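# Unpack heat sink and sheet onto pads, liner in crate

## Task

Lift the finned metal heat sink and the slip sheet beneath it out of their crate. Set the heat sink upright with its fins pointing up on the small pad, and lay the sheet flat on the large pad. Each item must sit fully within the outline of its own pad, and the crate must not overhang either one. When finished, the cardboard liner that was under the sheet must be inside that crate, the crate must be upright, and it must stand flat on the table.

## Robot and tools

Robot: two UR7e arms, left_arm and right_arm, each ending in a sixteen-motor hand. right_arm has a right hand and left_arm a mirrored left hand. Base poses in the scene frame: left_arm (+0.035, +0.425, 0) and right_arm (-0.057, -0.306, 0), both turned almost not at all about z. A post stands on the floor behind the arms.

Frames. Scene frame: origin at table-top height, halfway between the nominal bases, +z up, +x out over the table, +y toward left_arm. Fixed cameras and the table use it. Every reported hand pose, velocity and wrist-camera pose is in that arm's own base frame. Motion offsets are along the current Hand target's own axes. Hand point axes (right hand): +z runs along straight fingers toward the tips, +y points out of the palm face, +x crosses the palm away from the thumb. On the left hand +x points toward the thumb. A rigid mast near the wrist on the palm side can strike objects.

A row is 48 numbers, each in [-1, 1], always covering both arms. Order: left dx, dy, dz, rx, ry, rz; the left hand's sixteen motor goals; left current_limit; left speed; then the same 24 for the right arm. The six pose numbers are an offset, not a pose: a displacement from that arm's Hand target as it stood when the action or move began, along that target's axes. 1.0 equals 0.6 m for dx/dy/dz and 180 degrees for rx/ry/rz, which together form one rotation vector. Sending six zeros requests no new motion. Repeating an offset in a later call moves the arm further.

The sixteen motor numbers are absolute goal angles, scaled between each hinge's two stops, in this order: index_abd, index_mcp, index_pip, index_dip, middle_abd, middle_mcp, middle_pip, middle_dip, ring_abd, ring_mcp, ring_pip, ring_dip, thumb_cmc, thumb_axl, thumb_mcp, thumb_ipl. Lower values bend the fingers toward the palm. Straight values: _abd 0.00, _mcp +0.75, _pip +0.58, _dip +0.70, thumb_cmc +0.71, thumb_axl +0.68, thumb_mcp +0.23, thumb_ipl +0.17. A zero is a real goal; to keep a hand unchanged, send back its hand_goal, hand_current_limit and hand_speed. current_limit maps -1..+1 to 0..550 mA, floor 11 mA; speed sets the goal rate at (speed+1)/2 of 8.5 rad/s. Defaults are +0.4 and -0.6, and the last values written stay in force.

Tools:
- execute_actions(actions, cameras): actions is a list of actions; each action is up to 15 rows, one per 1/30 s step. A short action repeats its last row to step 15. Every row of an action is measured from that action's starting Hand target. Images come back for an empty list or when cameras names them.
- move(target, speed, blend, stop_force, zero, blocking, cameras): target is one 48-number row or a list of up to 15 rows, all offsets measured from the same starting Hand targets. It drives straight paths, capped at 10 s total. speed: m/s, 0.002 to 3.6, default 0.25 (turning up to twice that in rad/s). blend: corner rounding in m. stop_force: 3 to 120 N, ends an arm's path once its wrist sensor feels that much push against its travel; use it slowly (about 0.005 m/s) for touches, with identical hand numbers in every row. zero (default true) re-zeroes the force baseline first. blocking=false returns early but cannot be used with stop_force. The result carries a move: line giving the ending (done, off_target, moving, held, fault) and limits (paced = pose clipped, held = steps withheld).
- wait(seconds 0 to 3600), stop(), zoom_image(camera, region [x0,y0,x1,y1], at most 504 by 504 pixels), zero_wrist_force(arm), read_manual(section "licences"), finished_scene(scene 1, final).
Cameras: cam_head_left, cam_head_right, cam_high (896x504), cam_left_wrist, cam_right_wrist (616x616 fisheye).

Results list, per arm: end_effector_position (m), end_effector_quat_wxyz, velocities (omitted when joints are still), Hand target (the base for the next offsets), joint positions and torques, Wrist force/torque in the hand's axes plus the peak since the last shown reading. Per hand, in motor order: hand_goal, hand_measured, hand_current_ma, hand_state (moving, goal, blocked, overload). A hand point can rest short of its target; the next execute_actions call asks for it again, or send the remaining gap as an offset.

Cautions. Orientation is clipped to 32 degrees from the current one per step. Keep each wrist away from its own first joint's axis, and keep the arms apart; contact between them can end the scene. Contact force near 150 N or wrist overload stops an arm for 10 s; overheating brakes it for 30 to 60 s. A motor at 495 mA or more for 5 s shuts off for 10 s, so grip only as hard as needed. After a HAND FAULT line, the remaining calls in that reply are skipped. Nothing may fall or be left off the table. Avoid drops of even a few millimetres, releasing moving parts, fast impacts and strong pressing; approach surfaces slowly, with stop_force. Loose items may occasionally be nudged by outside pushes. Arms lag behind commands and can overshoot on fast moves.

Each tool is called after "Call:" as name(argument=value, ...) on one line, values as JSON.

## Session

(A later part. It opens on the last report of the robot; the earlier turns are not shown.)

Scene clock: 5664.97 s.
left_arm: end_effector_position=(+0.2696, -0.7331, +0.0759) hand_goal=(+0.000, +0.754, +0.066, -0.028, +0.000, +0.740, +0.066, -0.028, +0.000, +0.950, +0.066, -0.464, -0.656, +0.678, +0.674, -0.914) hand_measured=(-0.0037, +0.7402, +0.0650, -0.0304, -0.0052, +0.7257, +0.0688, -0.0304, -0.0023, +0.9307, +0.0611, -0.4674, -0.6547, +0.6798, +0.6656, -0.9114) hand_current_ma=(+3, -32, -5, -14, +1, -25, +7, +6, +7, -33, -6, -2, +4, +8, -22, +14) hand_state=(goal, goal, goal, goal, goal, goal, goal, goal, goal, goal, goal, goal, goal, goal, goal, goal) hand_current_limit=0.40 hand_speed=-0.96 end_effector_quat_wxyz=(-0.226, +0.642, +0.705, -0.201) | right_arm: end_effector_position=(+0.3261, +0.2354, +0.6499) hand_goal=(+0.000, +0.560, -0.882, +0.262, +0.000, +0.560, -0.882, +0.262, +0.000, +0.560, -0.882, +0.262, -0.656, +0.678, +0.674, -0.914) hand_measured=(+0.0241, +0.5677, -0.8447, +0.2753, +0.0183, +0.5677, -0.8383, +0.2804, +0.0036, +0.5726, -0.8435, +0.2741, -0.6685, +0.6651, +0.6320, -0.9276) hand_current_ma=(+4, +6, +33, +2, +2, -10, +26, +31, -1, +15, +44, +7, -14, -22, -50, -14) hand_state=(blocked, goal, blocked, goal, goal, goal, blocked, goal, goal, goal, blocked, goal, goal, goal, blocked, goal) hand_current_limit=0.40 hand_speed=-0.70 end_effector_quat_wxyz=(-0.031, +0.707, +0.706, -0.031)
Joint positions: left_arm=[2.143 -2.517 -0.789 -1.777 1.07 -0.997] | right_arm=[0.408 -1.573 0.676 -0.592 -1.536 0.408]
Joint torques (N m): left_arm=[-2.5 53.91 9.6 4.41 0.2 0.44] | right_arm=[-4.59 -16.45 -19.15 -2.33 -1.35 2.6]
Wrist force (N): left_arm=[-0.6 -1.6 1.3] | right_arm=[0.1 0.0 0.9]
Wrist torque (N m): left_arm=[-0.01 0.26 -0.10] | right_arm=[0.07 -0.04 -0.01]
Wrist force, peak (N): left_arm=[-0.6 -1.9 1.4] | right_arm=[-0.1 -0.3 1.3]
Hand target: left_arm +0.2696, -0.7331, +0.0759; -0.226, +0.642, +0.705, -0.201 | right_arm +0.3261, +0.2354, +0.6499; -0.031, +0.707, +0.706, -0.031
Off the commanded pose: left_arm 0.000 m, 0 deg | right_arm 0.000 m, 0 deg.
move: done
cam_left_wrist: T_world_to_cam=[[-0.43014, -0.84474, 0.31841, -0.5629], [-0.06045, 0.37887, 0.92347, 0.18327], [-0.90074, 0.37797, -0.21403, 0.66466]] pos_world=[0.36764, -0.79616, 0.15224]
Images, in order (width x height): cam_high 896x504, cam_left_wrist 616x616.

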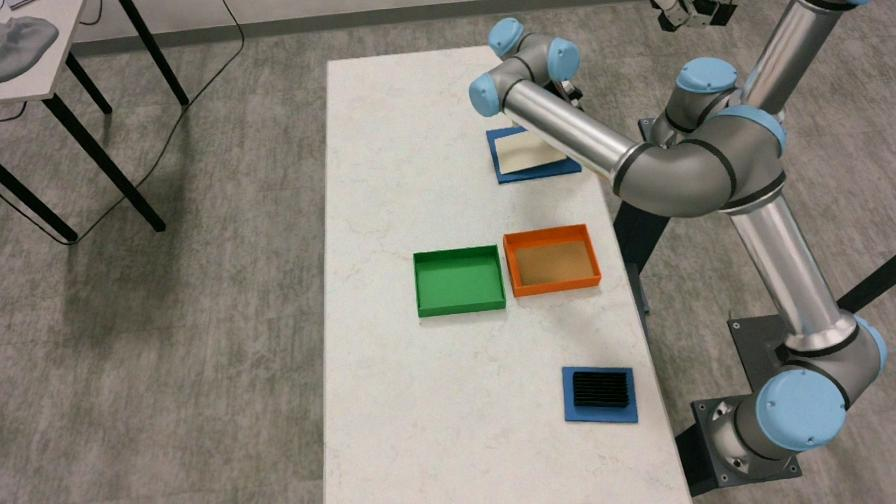

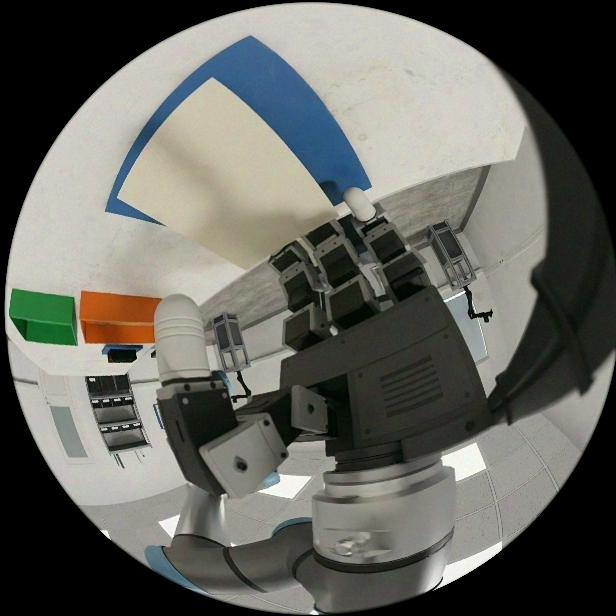

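Call:
move(target=[0.0025,-0.0272,0.0192,0,0,0,0,0.753,0.066,-0.029,0,0.740,0.066,-0.029,0,0.95,0.066,-0.464,-0.657,0.678,0.674,-0.914,0.4,-0.96,0,0,0,0,0,0,0,0.56,-0.883,0.261,0,0.56,-0.883,0.261,0,0.56,-0.883,0.261,-0.657,0.678,0.674,-0.914,0.4,-0.7], speed=0.01, cameras=["cam_left_wrist", "cam_high"])

Call:
zoom_image(camera="cam_left_wrist", region=[60, 10, 400, 350])

Call:
zoom_image(camera="cam_high", region=[470, 100, 610, 200])

Scene clock: 5672.93 s.
left_arm: end_effector_position=(+0.2494, -0.7331, +0.0759) hand_goal=(+0.000, +0.754, +0.066, -0.028, +0.000, +0.740, +0.066, -0.028, +0.000, +0.950, +0.066, -0.464, -0.656, +0.678, +0.674, -0.914) hand_measured=(-0.0023, +0.7402, +0.0650, -0.0317, -0.0066, +0.7257, +0.0701, -0.0304, -0.0023, +0.9307, +0.0611, -0.4662, -0.6572, +0.6809, +0.6656, -0.9104) hand_current_ma=(+2, -32, -10, -13, -1, -28, +14, +9, +1, -30, +0, -1, +4, +3, -22, +8) hand_state=(goal, goal, goal, goal, goal, goal, goal, goal, goal, goal, goal, goal, goal, goal, goal, goal) hand_current_limit=0.40 hand_speed=-0.96 end_effector_quat_wxyz=(-0.226, +0.642, +0.705, -0.201) | right_arm: end_effector_position=(+0.3261, +0.2354, +0.6499) hand_goal=(+0.000, +0.560, -0.882, +0.262, +0.000, +0.560, -0.882, +0.262, +0.000, +0.560, -0.882, +0.262, -0.656, +0.678, +0.674, -0.914) hand_measured=(+0.0241, +0.5677, -0.8447, +0.2753, +0.0183, +0.5677, -0.8383, +0.2804, +0.0036, +0.5726, -0.8435, +0.2741, -0.6672, +0.6651, +0.6320, -0.9276) hand_current_ma=(+12, +22, +29, +6, -4, +0, +35, +16, -2, +11, +31, +2, -8, -13, -27, -13) hand_state=(blocked, goal, blocked, goal, goal, goal, blocked, goal, goal, goal, blocked, goal, goal, goal, blocked, goal) hand_current_limit=0.40 hand_speed=-0.70 end_effector_quat_wxyz=(-0.031, +0.707, +0.706, -0.031)
Joint positions: left_arm=[2.122 -2.491 -0.841 -1.741 1.062 -1.019] | right_arm=[0.408 -1.573 0.676 -0.592 -1.536 0.408]
Joint torques (N m): left_arm=[1.83 61.99 24.54 3.52 -2.03 -1.54] | right_arm=[-4.27 -16.02 -19.52 -2.13 -1.22 2.64]
Wrist force (N): left_arm=[-0.4 -1.5 1.1] | right_arm=[-0.1 -0.2 0.8]
Wrist torque (N m): left_arm=[0.00 0.23 0.00] | right_arm=[0.07 -0.01 -0.03]
Wrist force, peak (N): left_arm=[-0.6 -1.9 1.4] | right_arm=[0.0 0.1 1.4]
Hand target: left_arm +0.2495, -0.7331, +0.0759; -0.226, +0.642, +0.705, -0.201 | right_arm +0.3261, +0.2354, +0.6499; -0.031, +0.707, +0.706, -0.031
Off the commanded pose: left_arm 0.000 m, 0 deg | right_arm 0.000 m, 0 deg.
move: done
cam_left_wrist: T_world_to_cam=[[-0.43014, -0.84474, 0.31841, -0.57159], [-0.06045, 0.37887, 0.92347, 0.18205], [-0.90074, 0.37797, -0.21403, 0.64646]] pos_world=[0.34744, -0.79616, 0.15224]
Images, in order (width x height): cam_high 896x504, cam_left_wrist 616x616.

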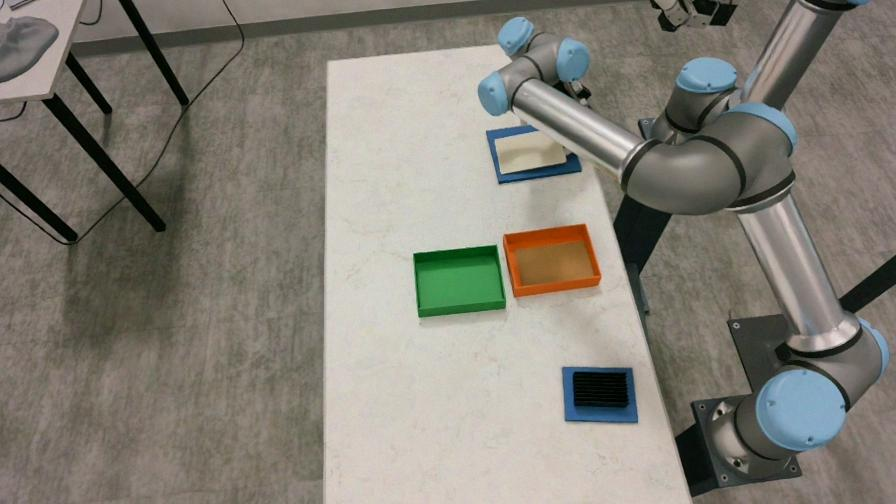

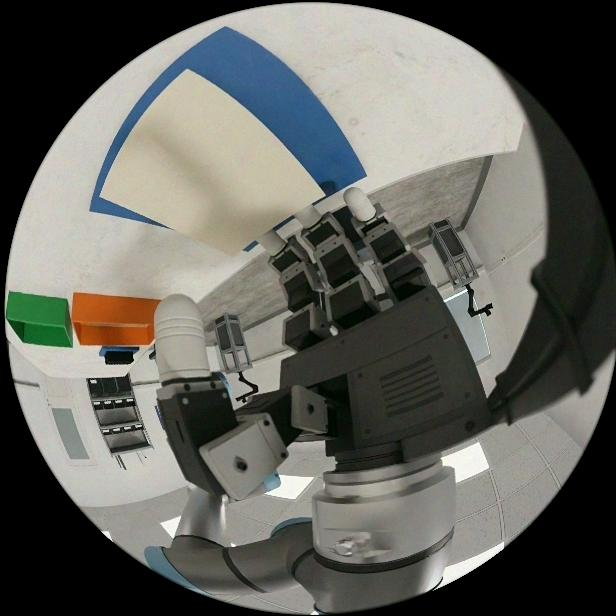

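Scaled by 1.482 from the camera's image (finer frame: 880x880).

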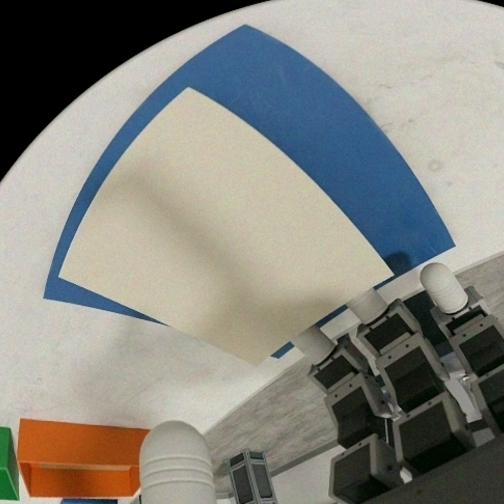

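Scaled by 3.600 from the camera's image (finer frame: 1280x720).

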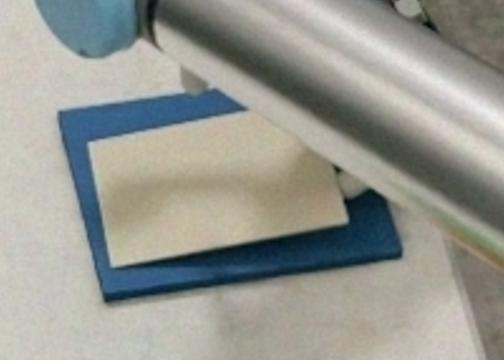

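Call:
move(target=[0.0016,-0.0177,0.0125,0,0,0,0,0.753,0.066,-0.029,0,0.740,0.066,-0.029,0,0.95,0.066,-0.464,-0.657,0.678,0.674,-0.914,0.4,-0.96,0,0,0,0,0,0,0,0.56,-0.883,0.261,0,0.56,-0.883,0.261,0,0.56,-0.883,0.261,-0.657,0.678,0.674,-0.914,0.4,-0.7], speed=0.01, cameras=["cam_left_wrist", "cam_high"])

Call:
zoom_image(camera="cam_left_wrist", region=[60, 10, 400, 350])

Call:
zoom_image(camera="cam_high", region=[470, 100, 610, 200])

Scene clock: 5679.93 s.
left_arm: end_effector_position=(+0.2364, -0.7331, +0.0759) hand_goal=(+0.000, +0.754, +0.066, -0.028, +0.000, +0.740, +0.066, -0.028, +0.000, +0.950, +0.066, -0.464, -0.656, +0.678, +0.674, -0.914) hand_measured=(-0.0023, +0.7390, +0.0650, -0.0304, -0.0052, +0.7269, +0.0688, -0.0304, -0.0008, +0.9295, +0.0611, -0.4674, -0.6547, +0.6798, +0.6646, -0.9104) hand_current_ma=(+1, -30, -17, -10, +2, -28, +13, +2, +5, -35, +0, -4, +2, +2, -18, +16) hand_state=(goal, goal, goal, goal, goal, goal, goal, goal, goal, goal, goal, goal, goal, goal, goal, goal) hand_current_limit=0.40 hand_speed=-0.96 end_effector_quat_wxyz=(-0.226, +0.642, +0.705, -0.201) | right_arm: end_effector_position=(+0.3261, +0.2354, +0.6499) hand_goal=(+0.000, +0.560, -0.882, +0.262, +0.000, +0.560, -0.882, +0.262, +0.000, +0.560, -0.882, +0.262, -0.656, +0.678, +0.674, -0.914) hand_measured=(+0.0241, +0.5690, -0.8447, +0.2753, +0.0183, +0.5677, -0.8383, +0.2804, +0.0036, +0.5726, -0.8435, +0.2741, -0.6672, +0.6651, +0.6320, -0.9276) hand_current_ma=(+8, +17, +27, +4, -8, -11, +23, +41, -4, +15, +29, -8, -7, -20, -52, -21) hand_state=(blocked, goal, blocked, goal, goal, goal, blocked, goal, goal, goal, blocked, goal, goal, goal, blocked, goal) hand_current_limit=0.40 hand_speed=-0.70 end_effector_quat_wxyz=(-0.031, +0.707, +0.706, -0.031)
Joint positions: left_arm=[2.108 -2.475 -0.871 -1.718 1.058 -1.034] | right_arm=[0.408 -1.573 0.676 -0.592 -1.536 0.408]
Joint torques (N m): left_arm=[1.83 61.62 23.44 3.41 -2.12 -1.51] | right_arm=[-5.34 -15.87 -18.76 -2.17 -1.31 2.66]
Wrist force (N): left_arm=[-0.6 -1.7 1.0] | right_arm=[-0.3 -0.2 1.0]
Wrist torque (N m): left_arm=[0.00 0.25 0.00] | right_arm=[0.06 0.00 -0.03]
Wrist force, peak (N): left_arm=[-0.6 -1.8 1.2] | right_arm=[-0.1 -0.1 1.3]
Hand target: left_arm +0.2365, -0.7331, +0.0759; -0.226, +0.642, +0.705, -0.201 | right_arm +0.3261, +0.2354, +0.6499; -0.031, +0.707, +0.706, -0.031
Off the commanded pose: left_arm 0.000 m, 0 deg | right_arm 0.000 m, 0 deg.
move: done
cam_left_wrist: T_world_to_cam=[[-0.43014, -0.84474, 0.31841, -0.57718], [-0.06045, 0.37887, 0.92347, 0.18127], [-0.90074, 0.37797, -0.21403, 0.63475]] pos_world=[0.33444, -0.79616, 0.15224]
Images, in order (width x height): cam_high 896x504, cam_left_wrist 616x616.

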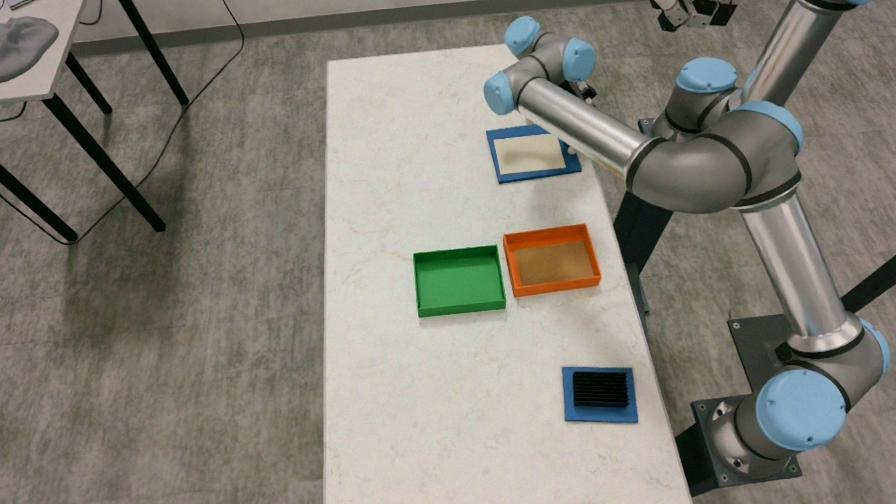

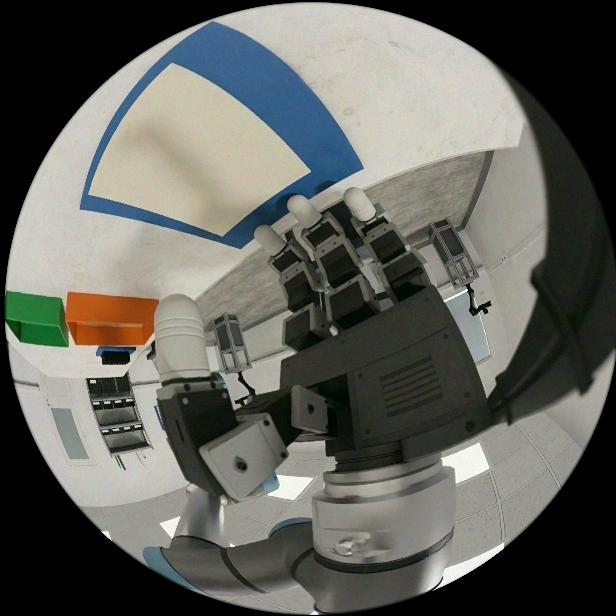

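Scaled by 1.482 from the camera's image (finer frame: 880x880).

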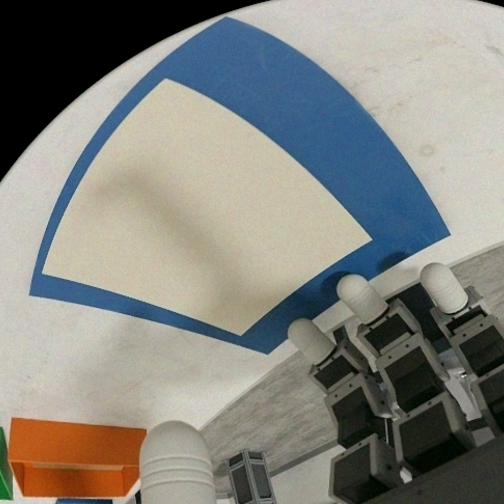

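Scaled by 3.600 from the camera's image (finer frame: 1280x720).

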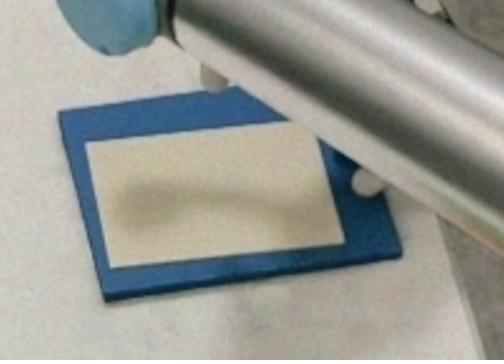

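Call:
move(target=[0.0136,-0.128,-0.154,0,0,0,0,0.753,0.066,-0.029,0,0.740,0.066,-0.029,0,0.753,0.066,-0.029,-0.657,0.678,0.674,-0.914,0.4,-0.8,0,0,0,0,0,0,0,0.56,-0.883,0.261,0,0.56,-0.883,0.261,0,0.56,-0.883,0.261,-0.657,0.678,0.674,-0.914,0.4,-0.7], speed=0.08, cameras=["all"])

Call:
zoom_image(camera="cam_left_wrist", region=[60, 10, 400, 350])

Call:
zoom_image(camera="cam_high", region=[470, 100, 660, 440])

Call:
zoom_image(camera="cam_head_left", region=[260, 210, 620, 320])

Scene clock: 5693.47 s.
left_arm: end_effector_position=(+0.2265, -0.7330, +0.1959) hand_goal=(+0.000, +0.754, +0.066, -0.028, +0.000, +0.740, +0.066, -0.028, +0.000, +0.754, +0.066, -0.028, -0.656, +0.678, +0.674, -0.914) hand_measured=(-0.0037, +0.7390, +0.0650, -0.0279, -0.0066, +0.7257, +0.0688, -0.0292, -0.0008, +0.7486, +0.0624, -0.0292, -0.6559, +0.6809, +0.6646, -0.9114) hand_current_ma=(+7, -27, -10, -6, +5, -23, +9, +2, +4, -6, +0, -1, +6, +6, -24, +15) hand_state=(goal, goal, goal, goal, goal, goal, goal, goal, goal, goal, goal, goal, goal, goal, goal, goal) hand_current_limit=0.40 hand_speed=-0.80 end_effector_quat_wxyz=(-0.226, +0.642, +0.705, -0.201) | right_arm: end_effector_position=(+0.3261, +0.2354, +0.6499) hand_goal=(+0.000, +0.560, -0.882, +0.262, +0.000, +0.560, -0.882, +0.262, +0.000, +0.560, -0.882, +0.262, -0.656, +0.678, +0.674, -0.914) hand_measured=(+0.0241, +0.5690, -0.8447, +0.2753, +0.0183, +0.5677, -0.8383, +0.2804, +0.0036, +0.5726, -0.8435, +0.2741, -0.6672, +0.6651, +0.6320, -0.9285) hand_current_ma=(+9, -2, +20, +5, +6, +4, +29, +27, +4, +2, +47, +5, -5, -19, -40, -11) hand_state=(blocked, goal, blocked, goal, goal, goal, blocked, goal, goal, goal, blocked, goal, goal, goal, blocked, goal) hand_current_limit=0.40 hand_speed=-0.70 end_effector_quat_wxyz=(-0.031, +0.707, +0.706, -0.031)
Joint positions: left_arm=[2.098 -2.434 -0.642 -1.984 1.054 -1.045] | right_arm=[0.408 -1.573 0.676 -0.592 -1.536 0.408]
Joint torques (N m): left_arm=[2.13 49.27 15.16 4.49 -1.07 1.01] | right_arm=[-4.17 -16.45 -19.25 -2.18 -1.34 2.63]
Wrist force (N): left_arm=[-0.3 -2.0 1.0] | right_arm=[0.2 0.0 0.8]
Wrist torque (N m): left_arm=[-0.03 0.22 0.03] | right_arm=[0.08 -0.05 0.01]
Wrist force, peak (N): left_arm=[-0.3 -2.8 0.4] | right_arm=[0.1 -0.4 1.2]
Hand target: left_arm +0.2265, -0.7330, +0.1959; -0.226, +0.642, +0.705, -0.201 | right_arm +0.3261, +0.2354, +0.6499; -0.031, +0.707, +0.706, -0.031
Off the commanded pose: left_arm 0.000 m, 0 deg | right_arm 0.000 m, 0 deg.
move: done
cam_left_wrist: T_world_to_cam=[[-0.43013, -0.84479, 0.31831, -0.61957], [-0.0605, 0.37877, 0.92351, 0.06974], [-0.90074, 0.37797, -0.21404, 0.65148]] pos_world=[0.32454, -0.79606, 0.27225]
cam_right_wrist: T_world_to_cam=[[0.62268, -0.77631, -0.09802, 0.08397], [-0.42732, -0.44231, 0.78851, -0.3186], [-0.65549, -0.44911, -0.60716, 0.8358]] pos_world=[0.35942, 0.29963, 0.76691]

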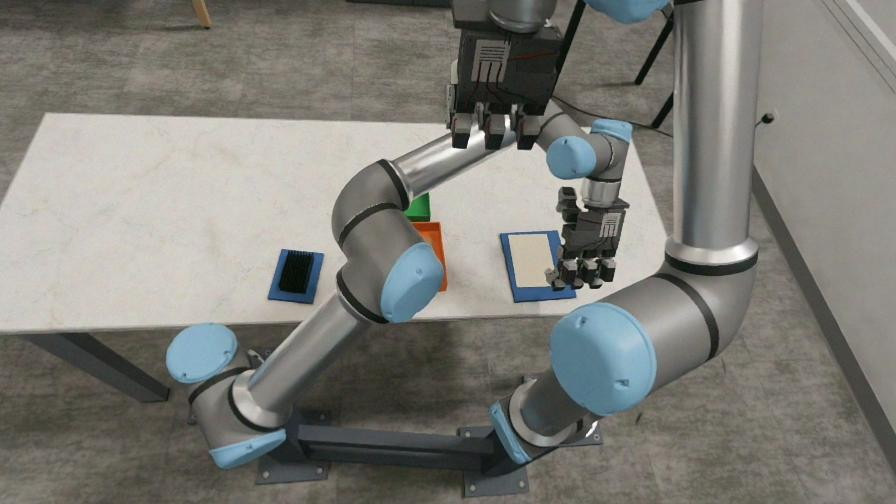

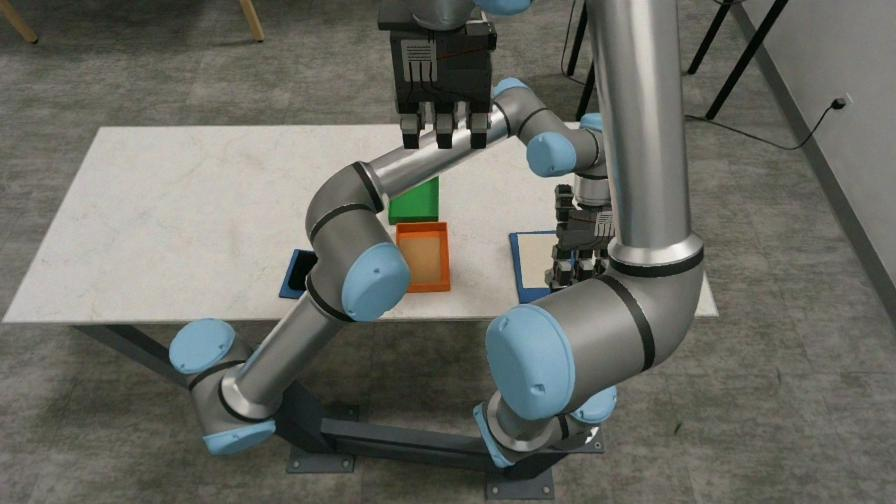

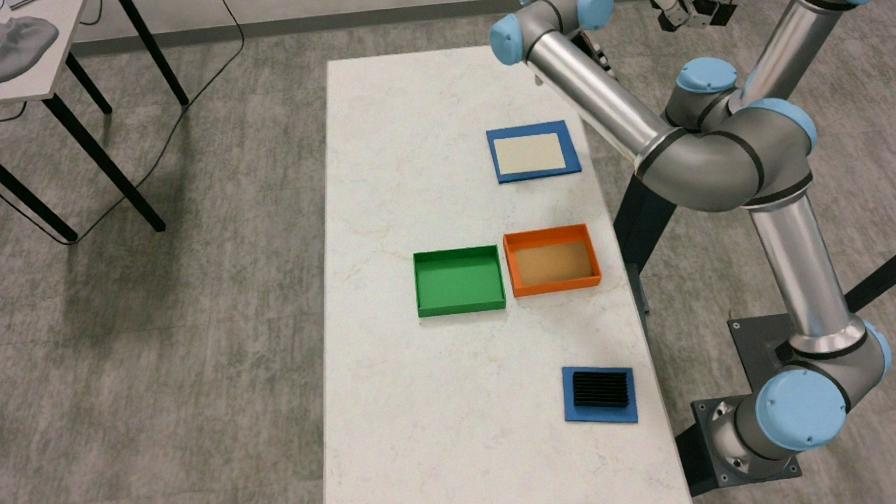

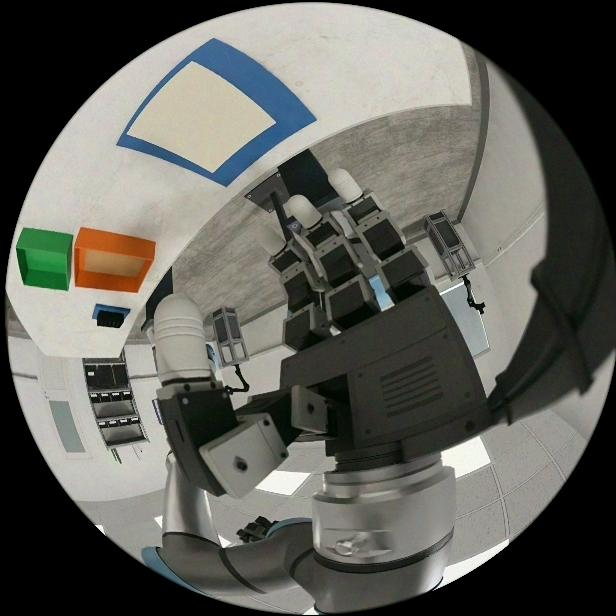

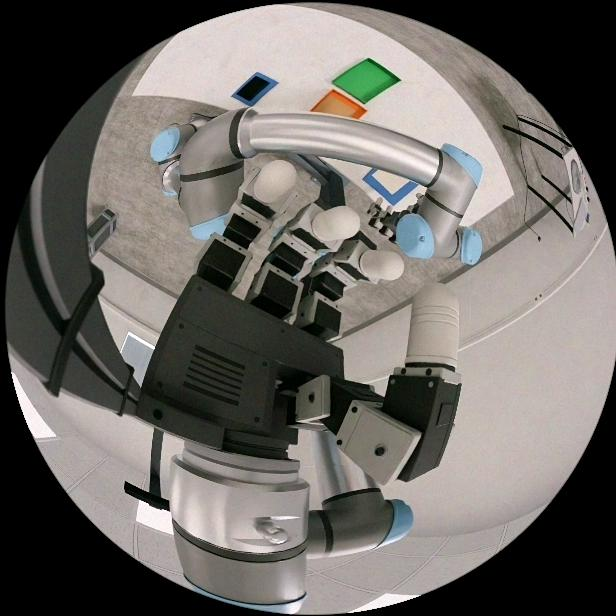

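Scaled by 1.482 from the camera's image (finer frame: 880x880).

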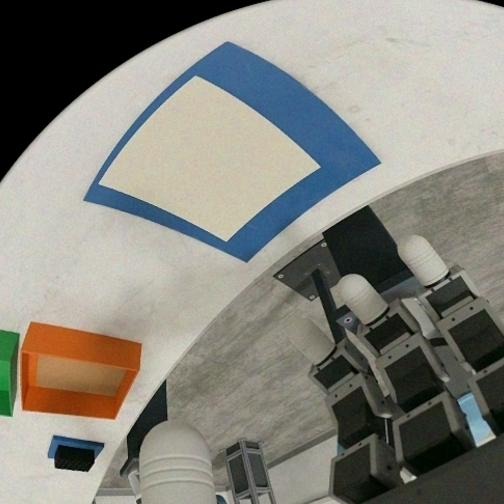

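Scaled by 1.482 from the camera's image (finer frame: 1280x720).

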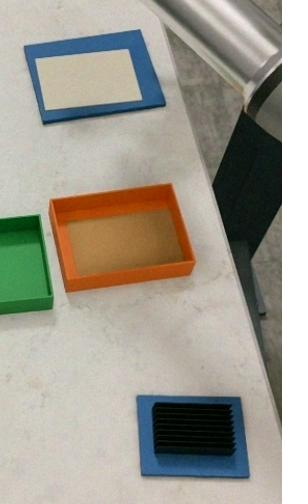

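Scaled by 1.400 from the camera's image (finer frame: 1280x720).

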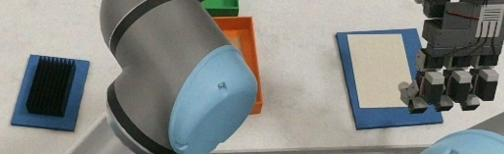

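Call:
zoom_image(camera="cam_high", region=[540, 350, 660, 440])

Call:
zoom_image(camera="cam_head_left", region=[260, 240, 340, 310])

Call:
zoom_image(camera="cam_high", region=[470, 100, 600, 200])

Scaled by 4.200 from the camera's image (finer frame: 1280x720).

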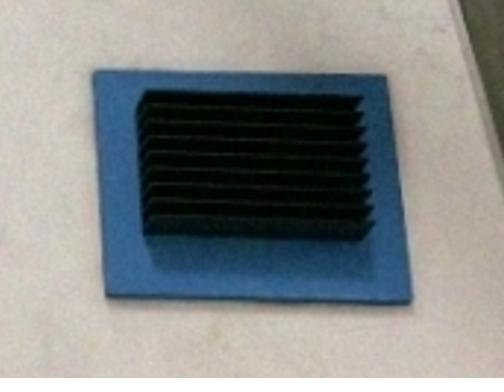

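Scaled by 6.300 from the camera's image (finer frame: 1280x720).

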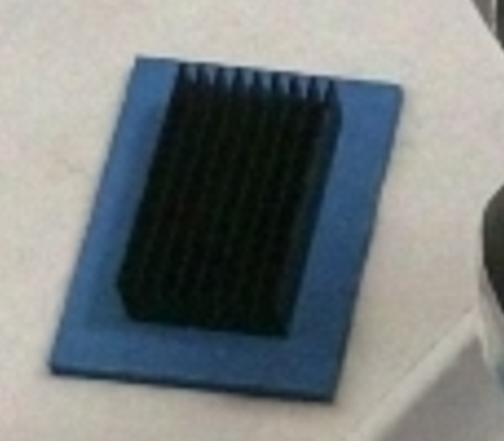

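Scaled by 3.877 from the camera's image (finer frame: 1280x720).

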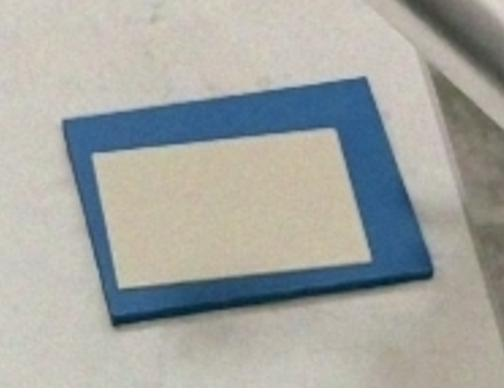

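Call:
finished_scene()

The scene is finished: the task was done.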